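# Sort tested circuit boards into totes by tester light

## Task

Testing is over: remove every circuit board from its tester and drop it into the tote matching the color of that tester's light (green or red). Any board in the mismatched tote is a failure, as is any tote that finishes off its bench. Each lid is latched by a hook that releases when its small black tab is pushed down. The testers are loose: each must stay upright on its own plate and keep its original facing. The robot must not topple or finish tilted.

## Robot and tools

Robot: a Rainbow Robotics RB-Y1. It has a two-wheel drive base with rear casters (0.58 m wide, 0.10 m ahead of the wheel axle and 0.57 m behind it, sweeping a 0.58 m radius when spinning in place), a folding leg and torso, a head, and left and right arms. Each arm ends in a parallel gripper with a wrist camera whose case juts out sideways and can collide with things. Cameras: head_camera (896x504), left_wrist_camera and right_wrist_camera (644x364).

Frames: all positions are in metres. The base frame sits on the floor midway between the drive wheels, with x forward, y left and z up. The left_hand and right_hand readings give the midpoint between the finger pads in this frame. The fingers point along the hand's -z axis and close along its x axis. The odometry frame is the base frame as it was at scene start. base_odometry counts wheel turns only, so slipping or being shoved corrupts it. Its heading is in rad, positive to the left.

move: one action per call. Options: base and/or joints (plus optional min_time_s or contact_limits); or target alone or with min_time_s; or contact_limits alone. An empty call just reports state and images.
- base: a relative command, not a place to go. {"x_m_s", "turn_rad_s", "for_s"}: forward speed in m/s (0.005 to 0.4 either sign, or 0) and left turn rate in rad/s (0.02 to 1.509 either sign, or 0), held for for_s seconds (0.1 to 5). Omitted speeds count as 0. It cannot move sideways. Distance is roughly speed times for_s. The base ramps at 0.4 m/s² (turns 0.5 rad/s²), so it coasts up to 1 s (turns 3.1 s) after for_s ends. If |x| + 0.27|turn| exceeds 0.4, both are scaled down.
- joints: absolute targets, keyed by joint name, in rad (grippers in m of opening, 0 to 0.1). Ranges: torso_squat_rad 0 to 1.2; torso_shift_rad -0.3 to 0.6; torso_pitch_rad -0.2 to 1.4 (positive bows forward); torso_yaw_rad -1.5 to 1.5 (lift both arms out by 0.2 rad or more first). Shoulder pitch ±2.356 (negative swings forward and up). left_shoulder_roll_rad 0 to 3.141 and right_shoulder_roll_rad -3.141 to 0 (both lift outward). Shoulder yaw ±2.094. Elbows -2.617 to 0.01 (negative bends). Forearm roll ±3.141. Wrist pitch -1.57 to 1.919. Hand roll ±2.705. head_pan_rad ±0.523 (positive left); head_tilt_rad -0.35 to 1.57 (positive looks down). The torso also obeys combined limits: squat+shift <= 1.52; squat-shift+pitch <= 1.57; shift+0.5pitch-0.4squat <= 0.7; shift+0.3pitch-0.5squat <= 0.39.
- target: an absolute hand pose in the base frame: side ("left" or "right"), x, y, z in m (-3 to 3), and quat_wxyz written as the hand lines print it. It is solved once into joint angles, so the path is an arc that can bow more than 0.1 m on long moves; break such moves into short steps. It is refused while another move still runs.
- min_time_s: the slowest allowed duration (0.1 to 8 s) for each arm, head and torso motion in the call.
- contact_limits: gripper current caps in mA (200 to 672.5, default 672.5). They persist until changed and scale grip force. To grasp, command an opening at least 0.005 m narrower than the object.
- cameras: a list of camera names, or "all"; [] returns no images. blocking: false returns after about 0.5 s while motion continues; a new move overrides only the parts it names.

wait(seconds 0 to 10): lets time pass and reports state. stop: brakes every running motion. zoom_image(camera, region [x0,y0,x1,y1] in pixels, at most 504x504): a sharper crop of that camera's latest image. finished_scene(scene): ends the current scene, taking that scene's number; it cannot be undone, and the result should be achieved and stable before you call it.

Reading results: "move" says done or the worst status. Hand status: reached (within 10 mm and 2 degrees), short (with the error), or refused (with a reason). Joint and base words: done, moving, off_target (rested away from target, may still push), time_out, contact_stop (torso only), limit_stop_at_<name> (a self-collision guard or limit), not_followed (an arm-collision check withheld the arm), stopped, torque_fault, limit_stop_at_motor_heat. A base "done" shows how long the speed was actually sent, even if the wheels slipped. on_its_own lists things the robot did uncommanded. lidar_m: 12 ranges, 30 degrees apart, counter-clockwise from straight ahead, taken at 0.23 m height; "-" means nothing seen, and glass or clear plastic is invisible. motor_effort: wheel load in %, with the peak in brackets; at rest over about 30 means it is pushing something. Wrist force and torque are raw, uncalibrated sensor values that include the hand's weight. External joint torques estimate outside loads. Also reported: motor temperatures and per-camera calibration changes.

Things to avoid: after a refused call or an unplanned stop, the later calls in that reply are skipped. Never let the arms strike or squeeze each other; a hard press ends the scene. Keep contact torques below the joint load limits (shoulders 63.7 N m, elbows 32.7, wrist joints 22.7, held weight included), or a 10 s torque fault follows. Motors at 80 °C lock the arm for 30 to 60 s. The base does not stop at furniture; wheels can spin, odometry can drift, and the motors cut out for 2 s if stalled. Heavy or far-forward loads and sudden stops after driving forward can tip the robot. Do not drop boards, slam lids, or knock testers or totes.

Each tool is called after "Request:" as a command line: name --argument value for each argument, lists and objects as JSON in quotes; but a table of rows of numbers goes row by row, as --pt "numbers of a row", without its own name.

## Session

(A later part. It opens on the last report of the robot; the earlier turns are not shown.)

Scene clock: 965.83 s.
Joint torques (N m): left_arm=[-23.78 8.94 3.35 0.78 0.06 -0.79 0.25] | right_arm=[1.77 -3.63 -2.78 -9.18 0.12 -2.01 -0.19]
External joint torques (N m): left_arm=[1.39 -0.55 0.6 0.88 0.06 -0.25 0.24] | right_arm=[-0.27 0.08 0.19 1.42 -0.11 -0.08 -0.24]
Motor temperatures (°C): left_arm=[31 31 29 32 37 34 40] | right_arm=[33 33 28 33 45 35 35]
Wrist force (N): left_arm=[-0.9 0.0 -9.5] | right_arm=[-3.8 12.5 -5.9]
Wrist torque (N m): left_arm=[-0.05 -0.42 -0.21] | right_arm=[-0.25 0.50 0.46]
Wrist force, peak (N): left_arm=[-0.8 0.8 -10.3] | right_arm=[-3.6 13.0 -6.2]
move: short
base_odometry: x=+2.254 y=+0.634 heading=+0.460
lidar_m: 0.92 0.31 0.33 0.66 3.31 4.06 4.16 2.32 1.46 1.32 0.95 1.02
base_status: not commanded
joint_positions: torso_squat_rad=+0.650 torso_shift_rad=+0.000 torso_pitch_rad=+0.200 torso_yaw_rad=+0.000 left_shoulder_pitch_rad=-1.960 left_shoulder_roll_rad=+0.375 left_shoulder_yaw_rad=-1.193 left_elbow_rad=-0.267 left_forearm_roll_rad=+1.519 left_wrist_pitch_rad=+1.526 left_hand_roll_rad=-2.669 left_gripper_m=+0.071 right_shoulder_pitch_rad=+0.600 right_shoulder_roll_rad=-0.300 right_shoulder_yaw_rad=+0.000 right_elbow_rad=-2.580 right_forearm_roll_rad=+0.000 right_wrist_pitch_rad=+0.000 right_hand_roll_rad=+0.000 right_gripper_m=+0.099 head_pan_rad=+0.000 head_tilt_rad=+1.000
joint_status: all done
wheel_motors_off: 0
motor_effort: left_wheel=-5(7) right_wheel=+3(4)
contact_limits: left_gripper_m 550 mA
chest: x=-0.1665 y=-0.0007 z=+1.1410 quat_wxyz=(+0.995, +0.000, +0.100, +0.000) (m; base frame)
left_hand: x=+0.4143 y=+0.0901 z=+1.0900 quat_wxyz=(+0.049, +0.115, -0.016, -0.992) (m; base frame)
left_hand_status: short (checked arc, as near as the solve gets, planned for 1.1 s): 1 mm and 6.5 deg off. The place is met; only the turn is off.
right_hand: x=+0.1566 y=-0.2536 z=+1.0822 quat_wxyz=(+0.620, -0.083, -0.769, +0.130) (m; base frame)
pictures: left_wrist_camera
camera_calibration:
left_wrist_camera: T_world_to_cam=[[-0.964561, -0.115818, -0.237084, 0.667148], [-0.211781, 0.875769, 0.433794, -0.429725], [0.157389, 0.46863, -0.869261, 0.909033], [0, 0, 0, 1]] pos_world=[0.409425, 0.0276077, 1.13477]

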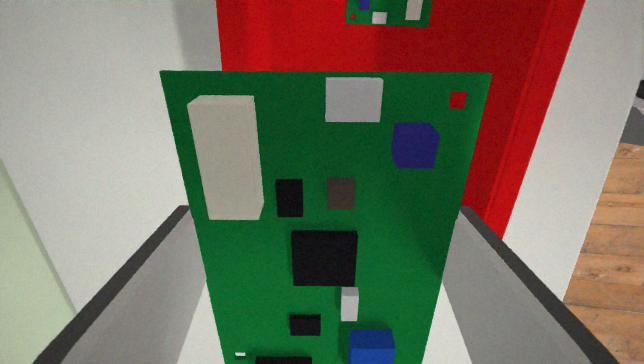

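Request:
move --joints '{"torso_squat_rad":0.7,"torso_pitch_rad":0.28}' --cameras '[]'

Request:
move --target '{"side":"left","x":0.415,"y":0.09,"z":1.0,"quat_wxyz":[-0.05,0,0,0.999]}' --cameras '["left_wrist_camera","head_camera"]'

Scene clock: 972.57 s.
Joint torques (N m): left_arm=[-24.56 8.52 3.39 0.54 0.21 -0.55 0.38] | right_arm=[2.87 -3.49 -2.86 -9.34 0.16 -2.02 -0.24]
External joint torques (N m): left_arm=[0.89 -0.6 0.59 0.81 0.16 -0.16 0.37] | right_arm=[-0.28 0.14 0.11 1.31 -0.07 -0.05 -0.29]
Motor temperatures (°C): left_arm=[31 31 29 32 37 34 40] | right_arm=[33 33 28 33 45 35 35]
Wrist force (N): left_arm=[-1.2 0.0 -9.6] | right_arm=[-3.7 12.3 -6.3]
Wrist torque (N m): left_arm=[-0.04 -0.43 -0.21] | right_arm=[-0.19 0.54 0.45]
Wrist force, peak (N): left_arm=[-1.1 0.2 -10.3] | right_arm=[-3.9 13.0 -6.2]
move: done
base_odometry: x=+2.254 y=+0.634 heading=+0.460
lidar_m: 0.92 0.32 0.33 0.66 3.31 4.06 4.15 2.32 1.47 1.32 0.95 1.01
base_status: not commanded
joint_positions: torso_squat_rad=+0.700 torso_shift_rad=+0.000 torso_pitch_rad=+0.280 torso_yaw_rad=+0.000 left_shoulder_pitch_rad=-1.960 left_shoulder_roll_rad=+0.375 left_shoulder_yaw_rad=-1.193 left_elbow_rad=-0.267 left_forearm_roll_rad=+1.519 left_wrist_pitch_rad=+1.526 left_hand_roll_rad=-2.669 left_gripper_m=+0.071 right_shoulder_pitch_rad=+0.600 right_shoulder_roll_rad=-0.300 right_shoulder_yaw_rad=+0.000 right_elbow_rad=-2.580 right_forearm_roll_rad=+0.000 right_wrist_pitch_rad=+0.000 right_hand_roll_rad=+0.000 right_gripper_m=+0.099 head_pan_rad=+0.000 head_tilt_rad=+1.000
joint_status: all done
wheel_motors_off: 0
motor_effort: left_wheel=-4(6) right_wheel=+3(5)
contact_limits: left_gripper_m 550 mA
chest: x=-0.1424 y=-0.0006 z=+1.1133 quat_wxyz=(+0.990, +0.000, +0.140, +0.000) (m; base frame)
left_hand: x=+0.4325 y=+0.0902 z=+1.0158 quat_wxyz=(+0.049, +0.075, -0.014, -0.996) (m; base frame)
right_hand: x=+0.1750 y=-0.2536 z=+1.0287 quat_wxyz=(+0.650, -0.078, -0.744, +0.133) (m; base frame)
pictures: none
No camera images: "cameras" was empty.

Scene clock: 973.17 s.
Joint torques (N m): left_arm=[-24.12 8.13 3.75 0.14 0.33 -0.35 0.37] | right_arm=[3.08 -3.74 -2.73 -9.15 0.11 -1.96 -0.2]
External joint torques (N m): left_arm=[1.24 -0.91 0.93 0.47 0.22 -0.11 0.36] | right_arm=[-0.07 -0.11 0.24 1.5 -0.12 0 -0.25]
Motor temperatures (°C): left_arm=[31 31 29 32 37 34 40] | right_arm=[33 33 28 33 45 35 35]
Wrist force (N): left_arm=[-1.7 0.2 -9.6] | right_arm=[-3.5 12.6 -6.4]
Wrist torque (N m): left_arm=[-0.08 -0.46 -0.21] | right_arm=[-0.24 0.53 0.49]
Wrist force, peak (N): left_arm=[0.0 0.2 -11.6] | right_arm=[-3.5 12.8 -6.6]
move: short
base_odometry: x=+2.254 y=+0.634 heading=+0.460
lidar_m: 0.92 0.32 0.34 0.65 3.31 4.05 4.14 2.32 1.47 1.31 0.94 1.01
base_status: not commanded
joint_positions: torso_squat_rad=+0.700 torso_shift_rad=+0.000 torso_pitch_rad=+0.280 torso_yaw_rad=+0.000 left_shoulder_pitch_rad=-1.935 left_shoulder_roll_rad=+0.364 left_shoulder_yaw_rad=-1.189 left_elbow_rad=-0.267 left_forearm_roll_rad=+1.534 left_wrist_pitch_rad=+1.581 left_hand_roll_rad=-2.666 left_gripper_m=+0.071 right_shoulder_pitch_rad=+0.600 right_shoulder_roll_rad=-0.300 right_shoulder_yaw_rad=+0.000 right_elbow_rad=-2.580 right_forearm_roll_rad=+0.000 right_wrist_pitch_rad=+0.000 right_hand_roll_rad=+0.000 right_gripper_m=+0.099 head_pan_rad=+0.000 head_tilt_rad=+1.000
joint_status: all done
wheel_motors_off: 0
motor_effort: left_wheel=-5(6) right_wheel=+4(5)
contact_limits: left_gripper_m 550 mA
chest: x=-0.1425 y=-0.0006 z=+1.1133 quat_wxyz=(+0.990, +0.000, +0.140, +0.000) (m; base frame)
left_hand: x=+0.4144 y=+0.0902 z=+1.0000 quat_wxyz=(+0.050, +0.033, -0.010, -0.998) (m; base frame)
left_hand_status: short (checked arc, as near as the solve gets, planned for 0.2 s): 1 mm and 4.0 deg off. The place is met; only the turn is off.
right_hand: x=+0.1750 y=-0.2535 z=+1.0288 quat_wxyz=(+0.650, -0.078, -0.744, +0.133) (m; base frame)
pictures: head_camera, left_wrist_camera
camera_calibration:
head_camera: T_world_to_cam=[[0.0422922, -0.998743, 0.0268965, -0.0345735], [-0.944965, -0.0487275, -0.323523, 0.416884], [0.324427, -0.0117337, -0.945838, 1.18946], [0, 0, 0, 1]] pos_world=[0.00951143, -0.000259547, 1.26083]
left_wrist_camera: T_world_to_cam=[[-0.990229, -0.115841, -0.0776403, 0.497079], [-0.138765, 0.873745, 0.466169, -0.453242], [0.0138364, 0.472388, -0.881282, 0.901973], [0, 0, 0, 1]] pos_world=[0.416847, 0.0275192, 1.04477]

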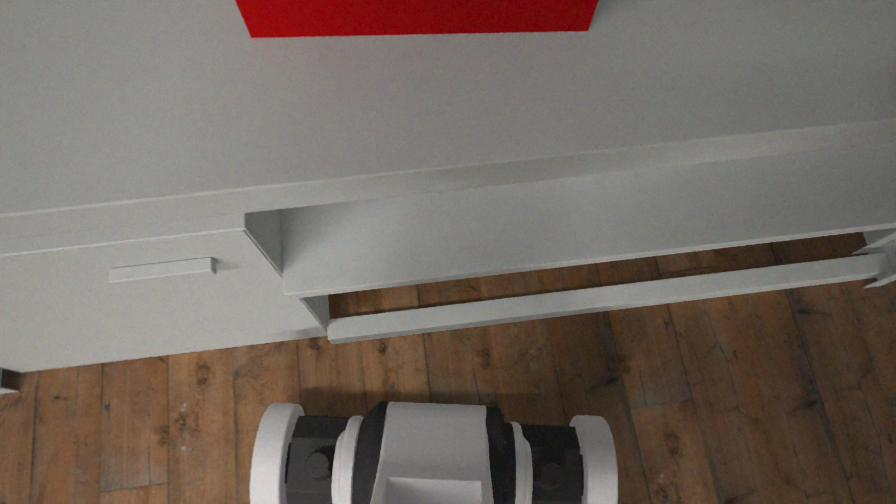

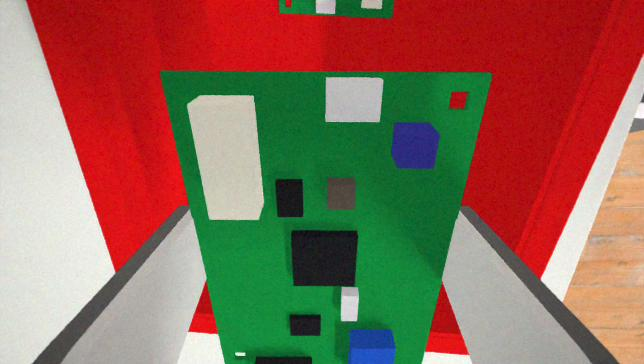

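Request:
move --target '{"side":"left","x":0.417,"y":0.088,"z":0.95,"quat_wxyz":[-0.05,0,0,0.999]}' --cameras '["left_wrist_camera"]'

Request:
move --target '{"side":"left","x":0.417,"y":0.088,"z":0.91,"quat_wxyz":[-0.05,0,0,0.999]}' --cameras '["left_wrist_camera","head_camera"]'

Scene clock: 984.93 s.
Joint torques (N m): left_arm=[-24.75 8.16 2.02 -0.06 0.22 -0.21 0.27] | right_arm=[3.1 -3.82 -2.76 -9.29 0.21 -1.96 -0.18]
External joint torques (N m): left_arm=[0.68 -0.65 -0.8 0.28 0.12 0.04 0.26] | right_arm=[-0.05 -0.19 0.21 1.36 -0.02 0.01 -0.23]
Motor temperatures (°C): left_arm=[31 31 29 32 37 34 40] | right_arm=[33 33 28 33 45 35 35]
Wrist force (N): left_arm=[-1.8 0.0 -9.8] | right_arm=[-3.8 12.3 -6.2]
Wrist torque (N m): left_arm=[-0.03 -0.46 -0.20] | right_arm=[-0.21 0.52 0.45]
Wrist force, peak (N): left_arm=[-1.5 -0.6 -11.3] | right_arm=[-3.6 13.0 -6.4]
move: short
base_odometry: x=+2.254 y=+0.634 heading=+0.460
lidar_m: 0.92 0.32 0.33 0.66 3.31 4.06 4.15 2.32 1.47 1.31 0.94 1.02
base_status: not commanded
joint_positions: torso_squat_rad=+0.700 torso_shift_rad=+0.000 torso_pitch_rad=+0.280 torso_yaw_rad=+0.000 left_shoulder_pitch_rad=-1.849 left_shoulder_roll_rad=+0.331 left_shoulder_yaw_rad=-1.200 left_elbow_rad=-0.267 left_forearm_roll_rad=+1.521 left_wrist_pitch_rad=+1.483 left_hand_roll_rad=-2.663 left_gripper_m=+0.071 right_shoulder_pitch_rad=+0.600 right_shoulder_roll_rad=-0.300 right_shoulder_yaw_rad=+0.000 right_elbow_rad=-2.580 right_forearm_roll_rad=+0.000 right_wrist_pitch_rad=+0.000 right_hand_roll_rad=+0.000 right_gripper_m=+0.099 head_pan_rad=+0.000 head_tilt_rad=+1.000
joint_status: all done
wheel_motors_off: 0
motor_effort: left_wheel=-4(6) right_wheel=+3(5)
contact_limits: left_gripper_m 550 mA
chest: x=-0.1425 y=-0.0006 z=+1.1133 quat_wxyz=(+0.990, +0.000, +0.140, +0.000) (m; base frame)
left_hand: x=+0.4164 y=+0.0882 z=+0.9500 quat_wxyz=(+0.050, +0.035, -0.011, -0.998) (m; base frame)
left_hand_status: short (checked arc, as near as the solve gets, planned for 0.3 s): 1 mm and 4.2 deg off. The place is met; only the turn is off.
right_hand: x=+0.1750 y=-0.2536 z=+1.0288 quat_wxyz=(+0.650, -0.078, -0.744, +0.133) (m; base frame)
pictures: left_wrist_camera
camera_calibration:
left_wrist_camera: T_world_to_cam=[[-0.98988, -0.116047, -0.0816807, 0.498649], [-0.140818, 0.87452, 0.464097, -0.425079], [0.0175745, 0.470902, -0.88201, 0.858089], [0, 0, 0, 1]] pos_world=[0.418663, 0.0255307, 0.994851]

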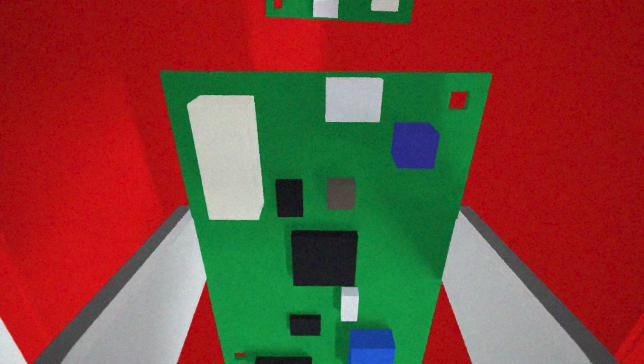

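Scene clock: 986.00 s.
Joint torques (N m): left_arm=[-24.47 7.43 2.09 -0.2 0.33 -0.35 0.41] | right_arm=[2.98 -3.7 -2.95 -9.2 0.16 -2 -0.1]
External joint torques (N m): left_arm=[0.87 -1.11 -0.72 0.16 0.22 -0.08 0.41] | right_arm=[-0.17 -0.07 0.01 1.46 -0.08 -0.04 -0.15]
Motor temperatures (°C): left_arm=[31 31 29 32 37 34 40] | right_arm=[33 33 28 33 45 35 35]
Wrist force (N): left_arm=[-1.5 0.0 -9.6] | right_arm=[-3.9 12.5 -6.1]
Wrist torque (N m): left_arm=[-0.05 -0.43 -0.22] | right_arm=[-0.23 0.49 0.48]
Wrist force, peak (N): left_arm=[-1.6 -0.1 -11.1] | right_arm=[-3.5 12.7 -6.5]
move: short
base_odometry: x=+2.254 y=+0.634 heading=+0.460
lidar_m: 0.92 0.32 0.33 0.65 3.30 4.06 4.14 2.33 1.47 1.32 0.94 1.01
base_status: not commanded
joint_positions: torso_squat_rad=+0.700 torso_shift_rad=+0.000 torso_pitch_rad=+0.280 torso_yaw_rad=+0.000 left_shoulder_pitch_rad=-1.778 left_shoulder_roll_rad=+0.307 left_shoulder_yaw_rad=-1.211 left_elbow_rad=-0.267 left_forearm_roll_rad=+1.508 left_wrist_pitch_rad=+1.399 left_hand_roll_rad=-2.662 left_gripper_m=+0.071 right_shoulder_pitch_rad=+0.600 right_shoulder_roll_rad=-0.300 right_shoulder_yaw_rad=+0.000 right_elbow_rad=-2.580 right_forearm_roll_rad=+0.000 right_wrist_pitch_rad=+0.000 right_hand_roll_rad=+0.000 right_gripper_m=+0.099 head_pan_rad=+0.000 head_tilt_rad=+1.000
joint_status: all done
wheel_motors_off: 0
motor_effort: left_wheel=-5(6) right_wheel=+3(5)
contact_limits: left_gripper_m 550 mA
chest: x=-0.1425 y=-0.0006 z=+1.1133 quat_wxyz=(+0.990, +0.000, +0.140, +0.000) (m; base frame)
left_hand: x=+0.4164 y=+0.0882 z=+0.9101 quat_wxyz=(+0.050, +0.040, -0.012, -0.998) (m; base frame)
left_hand_status: short (checked arc, as near as the solve gets, planned for 0.3 s): 1 mm and 4.8 deg off. The place is met; only the turn is off.
right_hand: x=+0.1750 y=-0.2535 z=+1.0288 quat_wxyz=(+0.650, -0.078, -0.744, +0.133) (m; base frame)
pictures: head_camera, left_wrist_camera
camera_calibration:
head_camera: T_world_to_cam=[[0.0422944, -0.998743, 0.0268869, -0.0345674], [-0.944967, -0.0487264, -0.323517, 0.416881], [0.32442, -0.0117243, -0.94584, 1.18945], [0, 0, 0, 1]] pos_world=[0.00951733, -0.000265283, 1.26083]
left_wrist_camera: T_world_to_cam=[[-0.989035, -0.116365, -0.0909349, 0.503486], [-0.145372, 0.875582, 0.460677, -0.401702], [0.0260144, 0.468845, -0.882897, 0.820344], [0, 0, 0, 1]] pos_world=[0.418228, 0.0256962, 0.955119]

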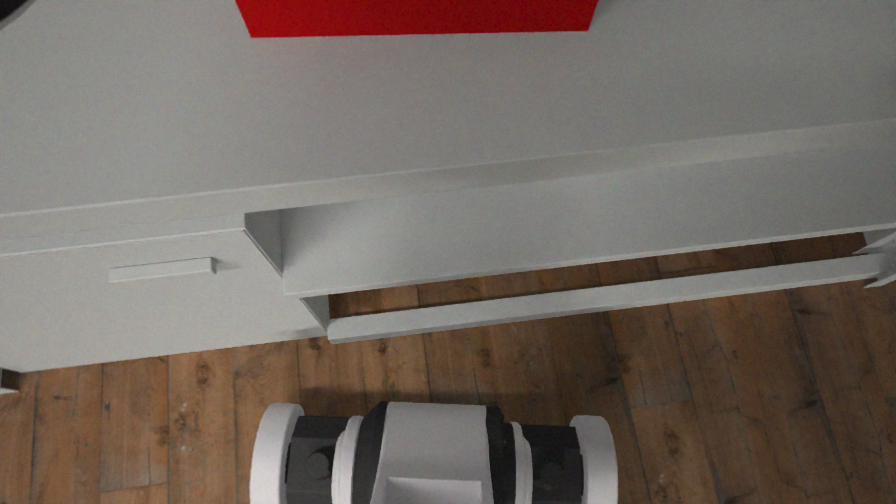

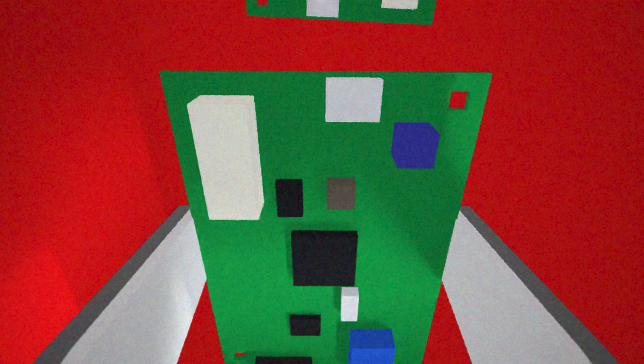

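Request:
move --target '{"side":"left","x":0.417,"y":0.088,"z":0.885,"quat_wxyz":[-0.05,0,0,0.999]}' --cameras '["left_wrist_camera"]'

Request:
move --target '{"side":"left","x":0.417,"y":0.088,"z":0.868,"quat_wxyz":[-0.05,0,0,0.999]}' --cameras '["left_wrist_camera"]'

Request:
move --target '{"side":"left","x":0.417,"y":0.088,"z":0.862,"quat_wxyz":[-0.05,0,0,0.999]}' --cameras '["left_wrist_camera"]'

Scene clock: 993.73 s.
Joint torques (N m): left_arm=[-24.39 7.3 1.95 -0.15 0.35 -0.34 0.37] | right_arm=[2.92 -3.64 -2.69 -9.14 0.2 -2.08 -0.23]
External joint torques (N m): left_arm=[0.83 -1.02 -0.85 0.21 0.25 -0.04 0.36] | right_arm=[-0.22 0 0.28 1.52 -0.04 -0.11 -0.28]
Motor temperatures (°C): left_arm=[31 31 29 32 37 34 40] | right_arm=[33 33 28 33 45 35 35]
Wrist force (N): left_arm=[-1.5 0.0 -9.5] | right_arm=[-3.8 12.6 -6.4]
Wrist torque (N m): left_arm=[-0.06 -0.43 -0.23] | right_arm=[-0.23 0.51 0.44]
Wrist force, peak (N): left_arm=[-1.4 -0.6 -11.0] | right_arm=[-4.1 12.7 -6.6]
move: short
base_odometry: x=+2.254 y=+0.634 heading=+0.460
lidar_m: 0.92 0.32 0.33 0.65 3.30 4.06 4.15 2.32 1.47 1.32 0.95 1.02
base_status: not commanded
joint_positions: torso_squat_rad=+0.700 torso_shift_rad=+0.000 torso_pitch_rad=+0.280 torso_yaw_rad=+0.000 left_shoulder_pitch_rad=-1.733 left_shoulder_roll_rad=+0.292 left_shoulder_yaw_rad=-1.218 left_elbow_rad=-0.267 left_forearm_roll_rad=+1.498 left_wrist_pitch_rad=+1.340 left_hand_roll_rad=-2.660 left_gripper_m=+0.071 right_shoulder_pitch_rad=+0.600 right_shoulder_roll_rad=-0.300 right_shoulder_yaw_rad=+0.000 right_elbow_rad=-2.580 right_forearm_roll_rad=+0.000 right_wrist_pitch_rad=+0.000 right_hand_roll_rad=+0.000 right_gripper_m=+0.099 head_pan_rad=+0.000 head_tilt_rad=+1.000
joint_status: all done
wheel_motors_off: 0
motor_effort: left_wheel=-5(6) right_wheel=+4(5)
contact_limits: left_gripper_m 550 mA
chest: x=-0.1425 y=-0.0006 z=+1.1133 quat_wxyz=(+0.990, +0.000, +0.140, +0.000) (m; base frame)
left_hand: x=+0.4164 y=+0.0882 z=+0.8852 quat_wxyz=(+0.050, +0.046, -0.014, -0.998) (m; base frame)
left_hand_status: short (checked arc, as near as the solve gets, planned for 0.2 s): 1 mm and 5.6 deg off. The place is met; only the turn is off.
right_hand: x=+0.1750 y=-0.2535 z=+1.0288 quat_wxyz=(+0.650, -0.078, -0.744, +0.133) (m; base frame)
pictures: left_wrist_camera
camera_calibration:
left_wrist_camera: T_world_to_cam=[[-0.987798, -0.116666, -0.10317, 0.511554], [-0.151214, 0.876997, 0.456082, -0.383841], [0.037271, 0.466117, -0.883937, 0.794807], [0, 0, 0, 1]] pos_world=[0.417647, 0.0258346, 0.9304]

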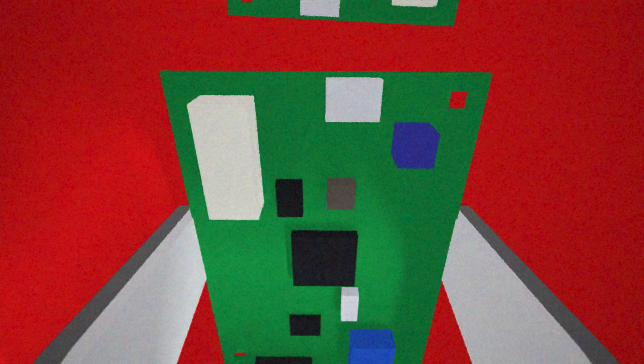

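Scene clock: 994.63 s.
Joint torques (N m): left_arm=[-24.37 7.45 2.08 -0.24 0.32 -0.5 0.37] | right_arm=[3 -3.63 -2.71 -9.24 0.2 -2.06 -0.2]
External joint torques (N m): left_arm=[0.75 -0.7 -0.71 0.14 0.23 -0.18 0.36] | right_arm=[-0.15 0 0.26 1.41 -0.03 -0.1 -0.25]
Motor temperatures (°C): left_arm=[31 31 29 32 37 34 40] | right_arm=[33 33 28 33 45 35 35]
Wrist force (N): left_arm=[-1.1 0.0 -9.3] | right_arm=[-3.6 12.3 -6.1]
Wrist torque (N m): left_arm=[-0.07 -0.41 -0.22] | right_arm=[-0.21 0.52 0.46]
Wrist force, peak (N): left_arm=[-0.9 -1.6 -11.1] | right_arm=[-3.5 12.9 -6.7]
move: short
base_odometry: x=+2.254 y=+0.634 heading=+0.460
lidar_m: 0.92 0.32 0.34 0.66 3.31 4.06 4.14 2.32 1.46 1.32 0.94 1.02
base_status: not commanded
joint_positions: torso_squat_rad=+0.700 torso_shift_rad=+0.000 torso_pitch_rad=+0.280 torso_yaw_rad=+0.000 left_shoulder_pitch_rad=-1.702 left_shoulder_roll_rad=+0.282 left_shoulder_yaw_rad=-1.224 left_elbow_rad=-0.267 left_forearm_roll_rad=+1.491 left_wrist_pitch_rad=+1.295 left_hand_roll_rad=-2.658 left_gripper_m=+0.071 right_shoulder_pitch_rad=+0.600 right_shoulder_roll_rad=-0.300 right_shoulder_yaw_rad=+0.000 right_elbow_rad=-2.580 right_forearm_roll_rad=+0.000 right_wrist_pitch_rad=+0.000 right_hand_roll_rad=+0.000 right_gripper_m=+0.099 head_pan_rad=+0.000 head_tilt_rad=+1.000
joint_status: all done
wheel_motors_off: 0
motor_effort: left_wheel=-3(6) right_wheel=+3(5)
contact_limits: left_gripper_m 550 mA
chest: x=-0.1425 y=-0.0006 z=+1.1133 quat_wxyz=(+0.990, +0.000, +0.140, +0.000) (m; base frame)
left_hand: x=+0.4163 y=+0.0882 z=+0.8682 quat_wxyz=(+0.050, +0.052, -0.016, -0.997) (m; base frame)
left_hand_status: short (checked arc, as near as the solve gets, planned for 0.2 s): 1 mm and 6.3 deg off. The place is met; only the turn is off.
right_hand: x=+0.1750 y=-0.2535 z=+1.0288 quat_wxyz=(+0.650, -0.078, -0.744, +0.133) (m; base frame)
pictures: left_wrist_camera
camera_calibration:
left_wrist_camera: T_world_to_cam=[[-0.98654, -0.116883, -0.114353, 0.518978], [-0.156425, 0.878323, 0.451752, -0.370229], [0.0476365, 0.46356, -0.884784, 0.776453], [0, 0, 0, 1]] pos_world=[0.417092, 0.0259075, 0.913592]

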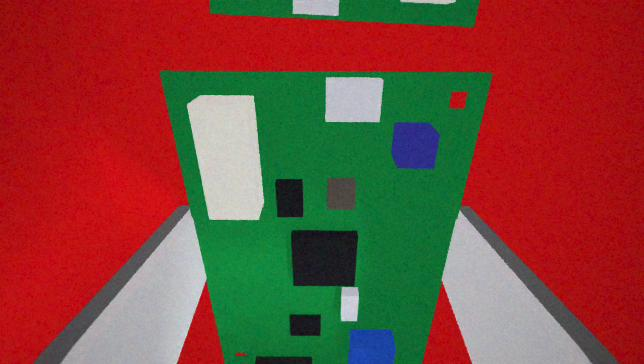

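Scene clock: 995.17 s.
Joint torques (N m): left_arm=[-23.89 7.2 1.93 -0.34 0.31 -0.44 0.41] | right_arm=[2.91 -3.56 -2.93 -9.35 0.15 -1.99 -0.26]
External joint torques (N m): left_arm=[1.18 -0.88 -0.86 0.04 0.21 -0.11 0.4] | right_arm=[-0.24 0.07 0.04 1.3 -0.09 -0.02 -0.32]
Motor temperatures (°C): left_arm=[31 31 29 32 37 34 40] | right_arm=[33 33 28 33 45 35 35]
Wrist force (N): left_arm=[-1.2 0.1 -9.5] | right_arm=[-4.0 12.3 -6.5]
Wrist torque (N m): left_arm=[-0.08 -0.41 -0.21] | right_arm=[-0.21 0.51 0.44]
Wrist force, peak (N): left_arm=[0.1 -0.4 -11.3] | right_arm=[-4.0 12.7 -6.4]
move: short
base_odometry: x=+2.254 y=+0.634 heading=+0.460
lidar_m: 0.92 0.32 0.33 0.66 3.31 4.06 4.14 2.32 1.47 1.32 0.94 1.01
base_status: not commanded
joint_positions: torso_squat_rad=+0.700 torso_shift_rad=+0.000 torso_pitch_rad=+0.280 torso_yaw_rad=+0.000 left_shoulder_pitch_rad=-1.691 left_shoulder_roll_rad=+0.279 left_shoulder_yaw_rad=-1.225 left_elbow_rad=-0.267 left_forearm_roll_rad=+1.488 left_wrist_pitch_rad=+1.279 left_hand_roll_rad=-2.658 left_gripper_m=+0.071 right_shoulder_pitch_rad=+0.600 right_shoulder_roll_rad=-0.300 right_shoulder_yaw_rad=+0.000 right_elbow_rad=-2.580 right_forearm_roll_rad=+0.000 right_wrist_pitch_rad=+0.000 right_hand_roll_rad=+0.000 right_gripper_m=+0.099 head_pan_rad=+0.000 head_tilt_rad=+1.000
joint_status: all done
wheel_motors_off: 0
motor_effort: left_wheel=-3(5) right_wheel=+4(5)
contact_limits: left_gripper_m 550 mA
chest: x=-0.1425 y=-0.0006 z=+1.1133 quat_wxyz=(+0.990, +0.000, +0.140, +0.000) (m; base frame)
left_hand: x=+0.4164 y=+0.0882 z=+0.8622 quat_wxyz=(+0.050, +0.055, -0.016, -0.997) (m; base frame)
left_hand_status: short (checked arc, as near as the solve gets, planned for 0.1 s): 1 mm and 6.5 deg off. The place is met; only the turn is off.
right_hand: x=+0.1750 y=-0.2536 z=+1.0288 quat_wxyz=(+0.650, -0.078, -0.744, +0.133) (m; base frame)
pictures: left_wrist_camera
camera_calibration:
left_wrist_camera: T_world_to_cam=[[-0.985983, -0.117014, -0.118937, 0.522049], [-0.15858, 0.878839, 0.449994, -0.365167], [0.0518705, 0.462548, -0.885076, 0.769762], [0, 0, 0, 1]] pos_world=[0.416896, 0.025958, 0.907712]

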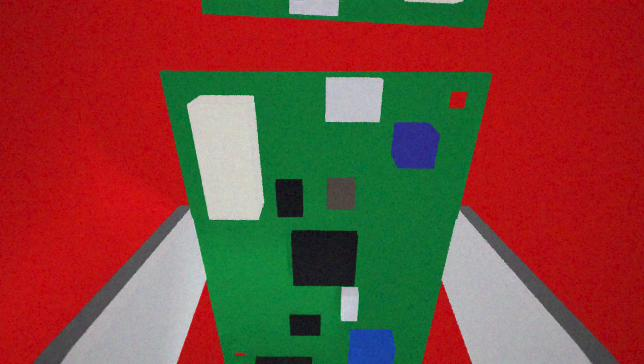

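Request:
move --target '{"side":"left","x":0.415,"y":0.088,"z":0.858,"quat_wxyz":[-0.05,0,0,0.999]}' --cameras '[]'

Request:
move --target '{"side":"left","x":0.415,"y":0.088,"z":0.854,"quat_wxyz":[-0.05,0,0,0.999]}' --cameras '["left_wrist_camera"]'

Scene clock: 1000.13 s.
Joint torques (N m): left_arm=[-23.77 7.35 1.79 -0.1 0.22 -0.38 0.33] | right_arm=[3.05 -3.51 -2.59 -9.18 0.24 -2.02 -0.21]
External joint torques (N m): left_arm=[1.26 -0.69 -0.99 0.28 0.13 -0.06 0.32] | right_arm=[-0.09 0.12 0.38 1.47 0.01 -0.06 -0.26]
Motor temperatures (°C): left_arm=[31 31 29 32 37 34 40] | right_arm=[33 33 28 33 45 35 35]
Wrist force (N): left_arm=[-1.3 0.3 -9.5] | right_arm=[-3.4 12.4 -6.3]
Wrist torque (N m): left_arm=[-0.08 -0.41 -0.22] | right_arm=[-0.23 0.55 0.46]
Wrist force, peak (N): left_arm=[0.1 0.1 -11.4] | right_arm=[-3.8 12.8 -6.5]
move: short
base_odometry: x=+2.254 y=+0.634 heading=+0.460
lidar_m: 0.92 0.32 0.33 0.65 3.31 4.06 4.14 2.33 1.47 1.32 0.94 1.02
base_status: not commanded
joint_positions: torso_squat_rad=+0.700 torso_shift_rad=+0.000 torso_pitch_rad=+0.280 torso_yaw_rad=+0.000 left_shoulder_pitch_rad=-1.684 left_shoulder_roll_rad=+0.276 left_shoulder_yaw_rad=-1.227 left_elbow_rad=-0.267 left_forearm_roll_rad=+1.487 left_wrist_pitch_rad=+1.277 left_hand_roll_rad=-2.657 left_gripper_m=+0.071 right_shoulder_pitch_rad=+0.600 right_shoulder_roll_rad=-0.300 right_shoulder_yaw_rad=+0.000 right_elbow_rad=-2.580 right_forearm_roll_rad=+0.000 right_wrist_pitch_rad=+0.000 right_hand_roll_rad=+0.000 right_gripper_m=+0.099 head_pan_rad=+0.000 head_tilt_rad=+1.000
joint_status: all done
wheel_motors_off: 0
motor_effort: left_wheel=-3(5) right_wheel=+4(6)
contact_limits: left_gripper_m 550 mA
chest: x=-0.1425 y=-0.0006 z=+1.1133 quat_wxyz=(+0.990, +0.000, +0.140, +0.000) (m; base frame)
left_hand: x=+0.4144 y=+0.0881 z=+0.8582 quat_wxyz=(+0.050, +0.052, -0.016, -0.997) (m; base frame)
left_hand_status: short (checked arc, as near as the solve gets, planned for 0.1 s): 1 mm and 6.2 deg off. The place is met; only the turn is off.
right_hand: x=+0.1750 y=-0.2536 z=+1.0288 quat_wxyz=(+0.650, -0.078, -0.744, +0.133) (m; base frame)
pictures: none
No camera images: "cameras" was empty.

Scene clock: 1000.67 s.
Joint torques (N m): left_arm=[-16.92 5.25 1.69 -0.05 0.41 -0.48 0.36] | right_arm=[3.18 -3.43 -2.67 -9.13 0.17 -1.92 -0.17]
External joint torques (N m): left_arm=[8.08 -2.75 -1.09 0.33 0.31 -0.15 0.35] | right_arm=[0.04 0.2 0.3 1.52 -0.07 0.04 -0.22]
Motor temperatures (°C): left_arm=[31 31 29 32 37 34 40] | right_arm=[33 33 28 33 45 35 35]
Wrist force (N): left_arm=[-2.9 -1.1 8.9] | right_arm=[-3.6 12.5 -6.2]
Wrist torque (N m): left_arm=[-0.19 -1.18 -0.26] | right_arm=[-0.22 0.53 0.47]
Wrist force, peak (N): left_arm=[-4.0 -2.0 11.1] | right_arm=[-4.1 12.8 -6.2]
move: short
base_odometry: x=+2.254 y=+0.634 heading=+0.460
lidar_m: 0.92 0.32 0.33 0.66 3.31 4.06 4.15 2.32 1.47 1.32 0.95 1.02
base_status: not commanded
joint_positions: torso_squat_rad=+0.700 torso_shift_rad=+0.000 torso_pitch_rad=+0.280 torso_yaw_rad=+0.000 left_shoulder_pitch_rad=-1.679 left_shoulder_roll_rad=+0.274 left_shoulder_yaw_rad=-1.228 left_elbow_rad=-0.267 left_forearm_roll_rad=+1.485 left_wrist_pitch_rad=+1.266 left_hand_roll_rad=-2.656 left_gripper_m=+0.071 right_shoulder_pitch_rad=+0.600 right_shoulder_roll_rad=-0.300 right_shoulder_yaw_rad=+0.000 right_elbow_rad=-2.580 right_forearm_roll_rad=+0.000 right_wrist_pitch_rad=+0.000 right_hand_roll_rad=+0.000 right_gripper_m=+0.099 head_pan_rad=+0.000 head_tilt_rad=+1.000
joint_status: all done
wheel_motors_off: 0
motor_effort: left_wheel=-5(5) right_wheel=+2(4)
contact_limits: left_gripper_m 550 mA
chest: x=-0.1427 y=-0.0006 z=+1.1133 quat_wxyz=(+0.990, +0.000, +0.139, +0.000) (m; base frame)
left_hand: x=+0.4148 y=+0.0881 z=+0.8554 quat_wxyz=(+0.050, +0.055, -0.016, -0.997) (m; base frame)
left_hand_status: short (checked arc, as near as the solve gets, planned for 0.1 s): 1 mm and 6.6 deg off. The place is met; only the turn is off.
right_hand: x=+0.1748 y=-0.2536 z=+1.0290 quat_wxyz=(+0.650, -0.078, -0.744, +0.133) (m; base frame)
pictures: left_wrist_camera
camera_calibration:
left_wrist_camera: T_world_to_cam=[[-0.985926, -0.11691, -0.119511, 0.520192], [-0.15876, 0.878765, 0.450075, -0.362292], [0.0524038, 0.462714, -0.884958, 0.763565], [0, 0, 0, 1]] pos_world=[0.41534, 0.0258727, 0.90095]

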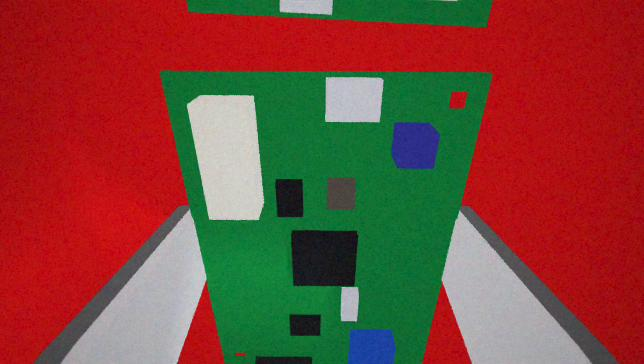

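Request:
move --joints '{"left_gripper_m":0.083}' --cameras '["head_camera","left_wrist_camera"]'

Request:
move --target '{"side":"left","x":0.413,"y":0.088,"z":0.90,"quat_wxyz":[0.05,0.055,-0.016,-0.997]}' --min_time_s 2 --cameras '["head_camera","left_wrist_camera"]'

Scene clock: 1011.50 s.
Joint torques (N m): left_arm=[-14.27 4.78 1.46 -0.17 0.5 0.17 0.39] | right_arm=[3 -3.6 -2.77 -9.1 0.22 -1.98 -0.23]
External joint torques (N m): left_arm=[10.74 -3.23 -1.32 0.22 0.4 0.5 0.39] | right_arm=[-0.14 0.04 0.2 1.55 -0.01 -0.02 -0.28]
Motor temperatures (°C): left_arm=[31 31 29 32 37 34 40] | right_arm=[33 33 28 33 45 35 35]
Wrist force (N): left_arm=[-8.0 0.8 11.5] | right_arm=[-3.7 12.5 -6.2]
Wrist torque (N m): left_arm=[-0.15 -1.15 -0.22] | right_arm=[-0.22 0.52 0.44]
Wrist force, peak (N): left_arm=[-8.6 0.8 11.5] | right_arm=[-3.8 12.9 -6.3]
move: done
base_odometry: x=+2.254 y=+0.634 heading=+0.460
lidar_m: 0.92 0.32 0.33 0.66 3.31 4.06 4.15 2.32 1.47 1.32 0.95 1.02
base_status: not commanded
joint_positions: torso_squat_rad=+0.700 torso_shift_rad=+0.000 torso_pitch_rad=+0.279 torso_yaw_rad=+0.000 left_shoulder_pitch_rad=-1.679 left_shoulder_roll_rad=+0.274 left_shoulder_yaw_rad=-1.228 left_elbow_rad=-0.267 left_forearm_roll_rad=+1.485 left_wrist_pitch_rad=+1.266 left_hand_roll_rad=-2.656 left_gripper_m=+0.083 right_shoulder_pitch_rad=+0.600 right_shoulder_roll_rad=-0.300 right_shoulder_yaw_rad=+0.000 right_elbow_rad=-2.580 right_forearm_roll_rad=+0.000 right_wrist_pitch_rad=+0.000 right_hand_roll_rad=+0.000 right_gripper_m=+0.099 head_pan_rad=+0.000 head_tilt_rad=+1.000
joint_status: all done
wheel_motors_off: 0
motor_effort: left_wheel=-3(4) right_wheel=+5(5)
contact_limits: left_gripper_m 550 mA
chest: x=-0.1427 y=-0.0006 z=+1.1133 quat_wxyz=(+0.990, +0.000, +0.139, +0.000) (m; base frame)
left_hand: x=+0.4151 y=+0.0880 z=+0.8559 quat_wxyz=(+0.050, +0.055, -0.016, -0.997) (m; base frame)
right_hand: x=+0.1748 y=-0.2536 z=+1.0290 quat_wxyz=(+0.650, -0.078, -0.744, +0.133) (m; base frame)
pictures: head_camera, left_wrist_camera
camera_calibration:
head_camera: T_world_to_cam=[[0.0422875, -0.998744, 0.0268834, -0.0345627], [-0.944783, -0.0487254, -0.324054, 0.417266], [0.324957, -0.0116956, -0.945657, 1.18944], [0, 0, 0, 1]] pos_world=[0.00917116, -0.000276671, 1.26095]
left_wrist_camera: T_world_to_cam=[[-0.985827, -0.116824, -0.120403, 0.521196], [-0.159086, 0.87882, 0.449852, -0.362052], [0.0532589, 0.46263, -0.88495, 0.763597], [0, 0, 0, 1]] pos_world=[0.415544, 0.0258036, 0.901369]

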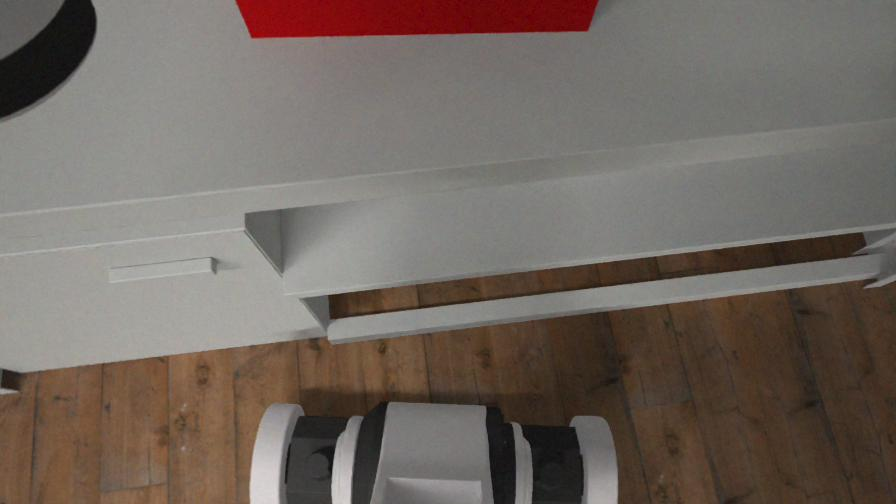

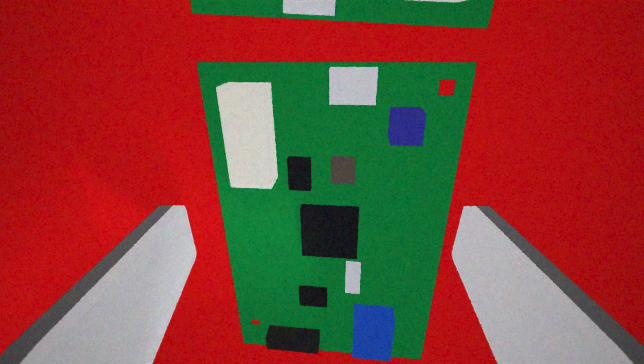

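Scene clock: 1013.83 s.
Joint torques (N m): left_arm=[-24.72 9.14 4.13 -1.1 0.1 -0.02 0.47] | right_arm=[2.91 -3.76 -2.98 -9.07 0.18 -1.92 -0.21]
External joint torques (N m): left_arm=[0.38 0.78 -1.25 -0.71 0.03 0.3 0.47] | right_arm=[-0.23 -0.13 -0.01 1.58 -0.06 0.05 -0.26]
Motor temperatures (°C): left_arm=[31 31 29 32 37 34 40] | right_arm=[33 33 28 33 45 35 35]
Wrist force (N): left_arm=[-1.4 0.0 -9.3] | right_arm=[-3.4 12.3 -6.1]
Wrist torque (N m): left_arm=[-0.05 -0.42 -0.20] | right_arm=[-0.20 0.54 0.46]
Wrist force, peak (N): left_arm=[-8.2 0.9 9.8] | right_arm=[-3.7 12.9 -6.2]
move: done
base_odometry: x=+2.254 y=+0.634 heading=+0.460
lidar_m: 0.91 0.32 0.33 0.65 3.30 4.05 4.14 2.32 1.46 1.32 0.95 1.02
base_status: not commanded
joint_positions: torso_squat_rad=+0.700 torso_shift_rad=+0.000 torso_pitch_rad=+0.280 torso_yaw_rad=+0.000 left_shoulder_pitch_rad=-1.711 left_shoulder_roll_rad=+0.435 left_shoulder_yaw_rad=-1.229 left_elbow_rad=-0.568 left_forearm_roll_rad=+1.482 left_wrist_pitch_rad=+1.363 left_hand_roll_rad=-2.499 left_gripper_m=+0.083 right_shoulder_pitch_rad=+0.600 right_shoulder_roll_rad=-0.300 right_shoulder_yaw_rad=+0.000 right_elbow_rad=-2.580 right_forearm_roll_rad=+0.000 right_wrist_pitch_rad=+0.000 right_hand_roll_rad=+0.000 right_gripper_m=+0.099 head_pan_rad=+0.000 head_tilt_rad=+1.000
joint_status: all done
wheel_motors_off: 0
motor_effort: left_wheel=-4(5) right_wheel=+2(5)
contact_limits: left_gripper_m 550 mA
chest: x=-0.1426 y=-0.0006 z=+1.1133 quat_wxyz=(+0.990, +0.000, +0.139, +0.000) (m; base frame)
left_hand: x=+0.4128 y=+0.0878 z=+0.8997 quat_wxyz=(+0.050, +0.051, -0.015, -0.997) (m; base frame)
left_hand_status: reached (checked arc, planned for 2.0 s): 0 mm and 0.4 deg off.
right_hand: x=+0.1749 y=-0.2536 z=+1.0289 quat_wxyz=(+0.650, -0.078, -0.744, +0.133) (m; base frame)
pictures: head_camera, left_wrist_camera
camera_calibration:
head_camera: T_world_to_cam=[[0.0422956, -0.998744, 0.0268716, -0.0345528], [-0.944873, -0.048726, -0.323792, 0.417067], [0.324694, -0.0116953, -0.945747, 1.18944], [0, 0, 0, 1]] pos_world=[0.00933113, -0.000276479, 1.26088]
left_wrist_camera: T_world_to_cam=[[-0.986748, -0.116538, -0.112901, 0.517794], [-0.155469, 0.87822, 0.452282, -0.3856], [0.0464437, 0.463841, -0.8847, 0.805117], [0, 0, 0, 1]] pos_world=[0.413591, 0.0255388, 0.945146]

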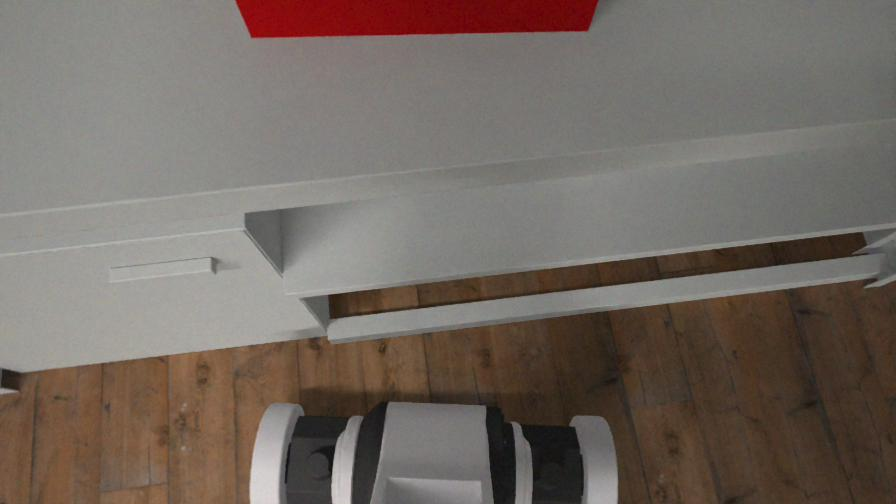

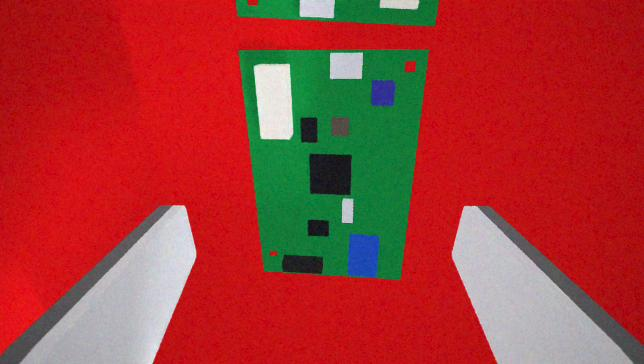

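Released cleanly.

Request:
move --target '{"side":"left","x":0.41,"y":0.088,"z":0.96,"quat_wxyz":[-0.05,-0.03,0.01,0.998]}' --min_time_s 2 --cameras '[]'

Request:
move --target '{"side":"left","x":0.40,"y":0.09,"z":1.04,"quat_wxyz":[-0.05,0,0,0.999]}' --min_time_s 2 --cameras '[]'

Request:
move --joints '{"torso_squat_rad":0.5,"torso_pitch_rad":0.05,"head_tilt_rad":0.8}'

Request:
move --base '{"x_m_s":-0.3,"for_s":1.5}'

Scene clock: 1022.37 s.
Joint torques (N m): left_arm=[-24.6 6.71 5.95 0.74 0.43 0.06 -0.29] | right_arm=[2.79 -3.75 -3.01 -9.19 0.29 -1.96 -0.23]
External joint torques (N m): left_arm=[0.71 -2.04 1.3 1.03 0.33 0.3 -0.29] | right_arm=[-0.35 -0.11 -0.04 1.47 0.06 0.01 -0.28]
Motor temperatures (°C): left_arm=[31 31 29 32 37 34 40] | right_arm=[33 33 28 33 45 35 35]
Wrist force (N): left_arm=[-1.6 0.1 -9.3] | right_arm=[-3.8 12.3 -6.1]
Wrist torque (N m): left_arm=[-0.07 -0.41 -0.18] | right_arm=[-0.20 0.51 0.47]
Wrist force, peak (N): left_arm=[-1.6 0.1 -9.7] | right_arm=[-4.0 12.8 -6.3]
move: done
base_odometry: x=+2.254 y=+0.634 heading=+0.460
lidar_m: 0.92 0.32 0.33 0.66 3.31 4.07 4.14 2.32 1.46 1.32 0.94 1.02
base_status: not commanded
joint_positions: torso_squat_rad=+0.700 torso_shift_rad=+0.000 torso_pitch_rad=+0.280 torso_yaw_rad=+0.000 left_shoulder_pitch_rad=-1.831 left_shoulder_roll_rad=+0.430 left_shoulder_yaw_rad=-1.202 left_elbow_rad=-0.478 left_forearm_roll_rad=+1.525 left_wrist_pitch_rad=+1.515 left_hand_roll_rad=-2.552 left_gripper_m=+0.083 right_shoulder_pitch_rad=+0.600 right_shoulder_roll_rad=-0.300 right_shoulder_yaw_rad=+0.000 right_elbow_rad=-2.580 right_forearm_roll_rad=+0.000 right_wrist_pitch_rad=+0.000 right_hand_roll_rad=+0.000 right_gripper_m=+0.099 head_pan_rad=+0.000 head_tilt_rad=+1.000
joint_status: all done
wheel_motors_off: 0
motor_effort: left_wheel=-4(5) right_wheel=+3(5)
contact_limits: left_gripper_m 550 mA
chest: x=-0.1426 y=-0.0006 z=+1.1133 quat_wxyz=(+0.990, +0.000, +0.139, +0.000) (m; base frame)
left_hand: x=+0.4100 y=+0.0882 z=+0.9600 quat_wxyz=(+0.050, +0.031, -0.010, -0.998) (m; base frame)
left_hand_status: reached (checked arc, planned for 2.0 s): 0 mm and 0.1 deg off.
right_hand: x=+0.1749 y=-0.2536 z=+1.0289 quat_wxyz=(+0.650, -0.078, -0.744, +0.133) (m; base frame)
pictures: none
No camera images: "cameras" was empty.

Scene clock: 1024.70 s.
Joint torques (N m): left_arm=[-24.19 7.17 4.22 0.75 0.5 0.24 -0.25] | right_arm=[2.99 -3.58 -2.67 -9.21 0.25 -1.99 -0.2]
External joint torques (N m): left_arm=[0.86 -1.93 1.44 1.04 0.38 0.4 -0.25] | right_arm=[-0.15 0.06 0.3 1.45 0.01 -0.03 -0.25]
Motor temperatures (°C): left_arm=[31 31 29 32 37 34 40] | right_arm=[33 33 28 33 45 35 35]
Wrist force (N): left_arm=[-1.8 0.1 -9.5] | right_arm=[-3.7 12.3 -6.4]
Wrist torque (N m): left_arm=[-0.08 -0.47 -0.20] | right_arm=[-0.20 0.53 0.45]
Wrist force, peak (N): left_arm=[-1.8 0.2 -9.6] | right_arm=[-3.5 12.7 -6.6]
move: done
base_odometry: x=+2.254 y=+0.634 heading=+0.460
lidar_m: 0.92 0.32 0.33 0.66 3.31 4.06 4.15 2.32 1.47 1.32 0.95 1.02
base_status: not commanded
joint_positions: torso_squat_rad=+0.700 torso_shift_rad=+0.000 torso_pitch_rad=+0.280 torso_yaw_rad=+0.000 left_shoulder_pitch_rad=-2.008 left_shoulder_roll_rad=+0.384 left_shoulder_yaw_rad=-1.184 left_elbow_rad=-0.267 left_forearm_roll_rad=+1.554 left_wrist_pitch_rad=+1.697 left_hand_roll_rad=-2.659 left_gripper_m=+0.083 right_shoulder_pitch_rad=+0.600 right_shoulder_roll_rad=-0.300 right_shoulder_yaw_rad=+0.000 right_elbow_rad=-2.580 right_forearm_roll_rad=+0.000 right_wrist_pitch_rad=+0.000 right_hand_roll_rad=+0.000 right_gripper_m=+0.099 head_pan_rad=+0.000 head_tilt_rad=+1.000
joint_status: all done
wheel_motors_off: 0
motor_effort: left_wheel=-2(5) right_wheel=+3(6)
contact_limits: left_gripper_m 550 mA
chest: x=-0.1426 y=-0.0006 z=+1.1133 quat_wxyz=(+0.990, +0.000, +0.139, +0.000) (m; base frame)
left_hand: x=+0.3996 y=+0.0904 z=+1.0399 quat_wxyz=(+0.050, +0.013, -0.004, -0.999) (m; base frame)
left_hand_status: reached (checked arc, as near as the solve gets, planned for 2.0 s): 1 mm and 1.6 deg off.
right_hand: x=+0.1749 y=-0.2536 z=+1.0289 quat_wxyz=(+0.650, -0.078, -0.744, +0.133) (m; base frame)
pictures: none
No camera images: "cameras" was empty.

Scene clock: 1026.27 s.
Joint torques (N m): left_arm=[-21.26 8.49 3.55 0.96 0.35 -0.3 -0.21] | right_arm=[-0.07 -3.45 -2.47 -8.81 0.19 -1.84 -0.26]
External joint torques (N m): left_arm=[2.24 -1.45 0.98 0.75 0.41 0.28 -0.22] | right_arm=[0.01 0.32 0.47 1.5 -0.03 0 -0.31]
Motor temperatures (°C): left_arm=[31 31 29 32 37 34 40] | right_arm=[33 33 28 33 45 35 35]
Wrist force (N): left_arm=[-0.8 0.2 -9.2] | right_arm=[-3.2 12.7 -5.1]
Wrist torque (N m): left_arm=[-0.09 -0.44 -0.24] | right_arm=[-0.26 0.56 0.46]
Wrist force, peak (N): left_arm=[-1.9 -0.1 -9.9] | right_arm=[-4.3 12.8 -6.4]
move: done
base_odometry: x=+2.254 y=+0.634 heading=+0.460
lidar_m: 0.92 0.33 0.33 0.66 3.31 4.05 4.15 2.32 1.47 1.32 0.94 1.02
base_status: not commanded
joint_positions: torso_squat_rad=+0.500 torso_shift_rad=+0.000 torso_pitch_rad=+0.050 torso_yaw_rad=+0.000 left_shoulder_pitch_rad=-2.009 left_shoulder_roll_rad=+0.384 left_shoulder_yaw_rad=-1.184 left_elbow_rad=-0.267 left_forearm_roll_rad=+1.554 left_wrist_pitch_rad=+1.697 left_hand_roll_rad=-2.659 left_gripper_m=+0.083 right_shoulder_pitch_rad=+0.600 right_shoulder_roll_rad=-0.300 right_shoulder_yaw_rad=+0.000 right_elbow_rad=-2.580 right_forearm_roll_rad=+0.000 right_wrist_pitch_rad=+0.000 right_hand_roll_rad=+0.000 right_gripper_m=+0.099 head_pan_rad=+0.000 head_tilt_rad=+0.800
joint_status: all done
wheel_motors_off: 0
motor_effort: left_wheel=-3(5) right_wheel=+5(6)
contact_limits: left_gripper_m 550 mA
chest: x=-0.2126 y=-0.0007 z=+1.2039 quat_wxyz=(+1.000, +0.000, +0.025, +0.000) (m; base frame)
left_hand: x=+0.3320 y=+0.0901 z=+1.2561 quat_wxyz=(+0.049, +0.128, -0.010, -0.991) (m; base frame)
right_hand: x=+0.1157 y=-0.2537 z=+1.1940 quat_wxyz=(+0.561, -0.092, -0.814, +0.123) (m; base frame)
pictures: head_camera, left_wrist_camera, right_wrist_camera
camera_calibration:
head_camera: T_world_to_cam=[[0.0269161, -0.998755, 0.0419895, -0.0565359], [-0.723999, -0.0484404, -0.688098, 0.8932], [0.689275, -0.0118794, -0.724402, 1.07949], [0, 0, 0, 1]] pos_world=[-0.0958665, -0.000374833, 1.39897]
left_wrist_camera: T_world_to_cam=[[-0.957758, -0.11534, -0.263433, 0.657952], [-0.225707, 0.869138, 0.440062, -0.521872], [0.178203, 0.480931, -0.858457, 1.04486], [0, 0, 0, 1]] pos_world=[0.326172, 0.0269631, 1.29995]
right_wrist_camera: T_world_to_cam=[[0.370507, -0.267219, -0.889561, 0.953926], [-0.407572, 0.81382, -0.414223, 0.781392], [0.834631, 0.516033, 0.192615, -0.123966], [0, 0, 0, 1]] pos_world=[0.0685037, -0.317035, 1.19612]

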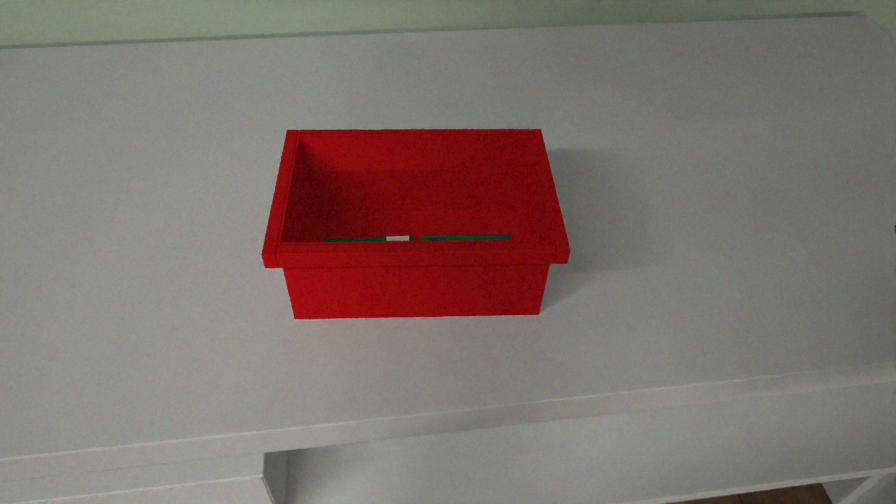

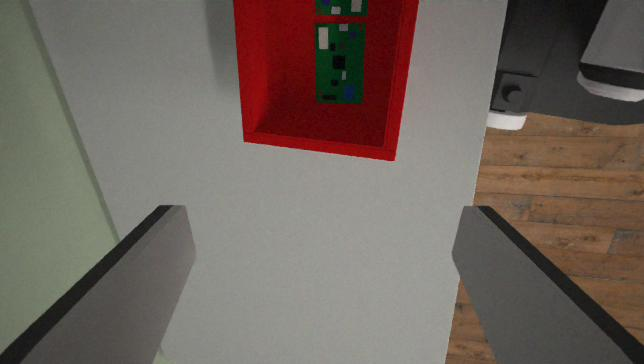

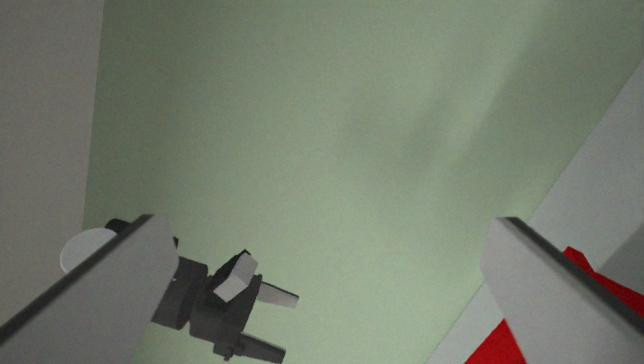

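Scene clock: 1029.10 s.
Joint torques (N m): left_arm=[-21.67 8.21 3.57 0.88 0.31 -0.31 -0.29] | right_arm=[-0.22 -3.69 -2.73 -8.91 0.16 -1.84 -0.17]
External joint torques (N m): left_arm=[1.83 -1.73 0.99 0.68 0.36 0.27 -0.3] | right_arm=[-0.14 0.08 0.2 1.4 -0.06 0 -0.22]
Motor temperatures (°C): left_arm=[31 31 29 32 37 34 40] | right_arm=[33 33 28 33 45 35 35]
Wrist force (N): left_arm=[-0.7 0.1 -8.9] | right_arm=[-3.3 12.6 -5.1]
Wrist torque (N m): left_arm=[-0.07 -0.41 -0.23] | right_arm=[-0.27 0.54 0.46]
Wrist force, peak (N): left_arm=[-1.1 0.2 -9.3] | right_arm=[-3.6 13.2 -5.0]
move: done
base_odometry: x=+1.851 y=+0.434 heading=+0.460
lidar_m: 1.05 0.72 0.88 2.31 3.23 3.96 3.70 2.46 1.55 1.40 1.20 1.24
base_status: done (sent for 1.5 of 1.5 s)
joint_positions: torso_squat_rad=+0.500 torso_shift_rad=+0.000 torso_pitch_rad=+0.050 torso_yaw_rad=+0.000 left_shoulder_pitch_rad=-2.008 left_shoulder_roll_rad=+0.384 left_shoulder_yaw_rad=-1.184 left_elbow_rad=-0.267 left_forearm_roll_rad=+1.554 left_wrist_pitch_rad=+1.697 left_hand_roll_rad=-2.659 left_gripper_m=+0.083 right_shoulder_pitch_rad=+0.600 right_shoulder_roll_rad=-0.300 right_shoulder_yaw_rad=+0.000 right_elbow_rad=-2.580 right_forearm_roll_rad=+0.000 right_wrist_pitch_rad=+0.000 right_hand_roll_rad=+0.000 right_gripper_m=+0.099 head_pan_rad=+0.000 head_tilt_rad=+0.800
joint_status: not commanded
wheel_motors_off: 0
motor_effort: left_wheel=-1(23) right_wheel=+7(31)
contact_limits: left_gripper_m 550 mA
chest: x=-0.2126 y=-0.0007 z=+1.2038 quat_wxyz=(+1.000, +0.000, +0.025, +0.000) (m; base frame)
left_hand: x=+0.3320 y=+0.0901 z=+1.2561 quat_wxyz=(+0.049, +0.128, -0.010, -0.991) (m; base frame)
right_hand: x=+0.1157 y=-0.2537 z=+1.1940 quat_wxyz=(+0.561, -0.092, -0.814, +0.123) (m; base frame)
pictures: head_camera, left_wrist_camera, right_wrist_camera
camera_calibration:
head_camera: T_world_to_cam=[[0.0269179, -0.998755, 0.0419882, -0.0565347], [-0.724031, -0.0484403, -0.688065, 0.893171], [0.689242, -0.0118795, -0.724434, 1.0795], [0, 0, 0, 1]] pos_world=[-0.0958315, -0.000375031, 1.39896]
left_wrist_camera: T_world_to_cam=[[-0.957793, -0.11535, -0.263301, 0.657805], [-0.225657, 0.869134, 0.440096, -0.521901], [0.178079, 0.480937, -0.85848, 1.04486], [0, 0, 0, 1]] pos_world=[0.326203, 0.0269696, 1.29988]
right_wrist_camera: T_world_to_cam=[[0.370466, -0.26722, -0.889578, 0.953926], [-0.407591, 0.813821, -0.414205, 0.781375], [0.83464, 0.516033, 0.192577, -0.12394], [0, 0, 0, 1]] pos_world=[0.0685293, -0.317035, 1.19611]

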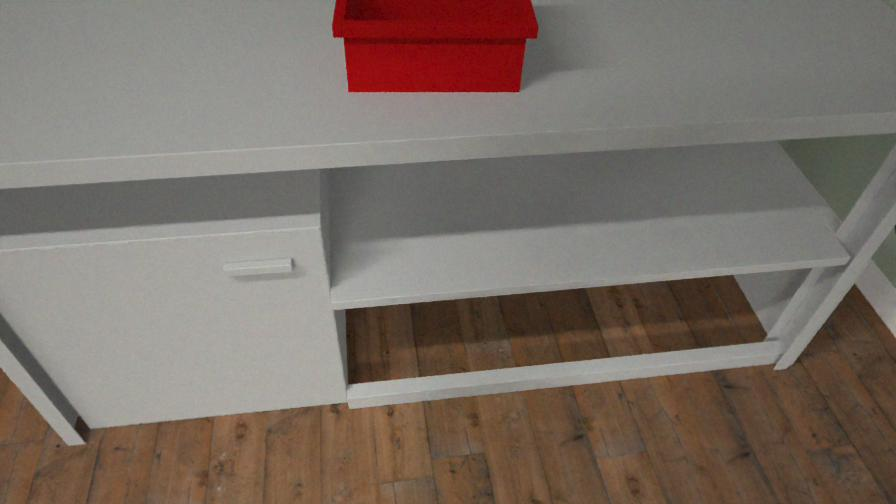

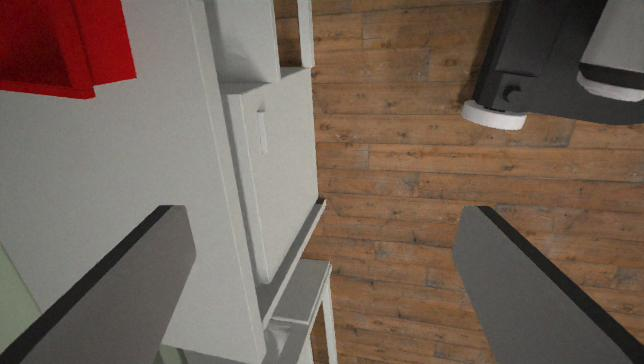

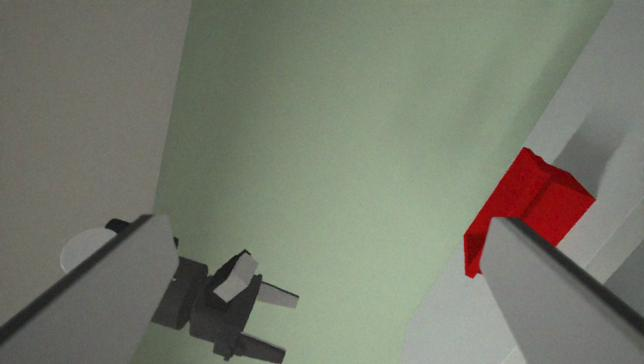

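Both boards in red tote.

Request:
finished_scene --scene 2

The scene is finished: the task was done.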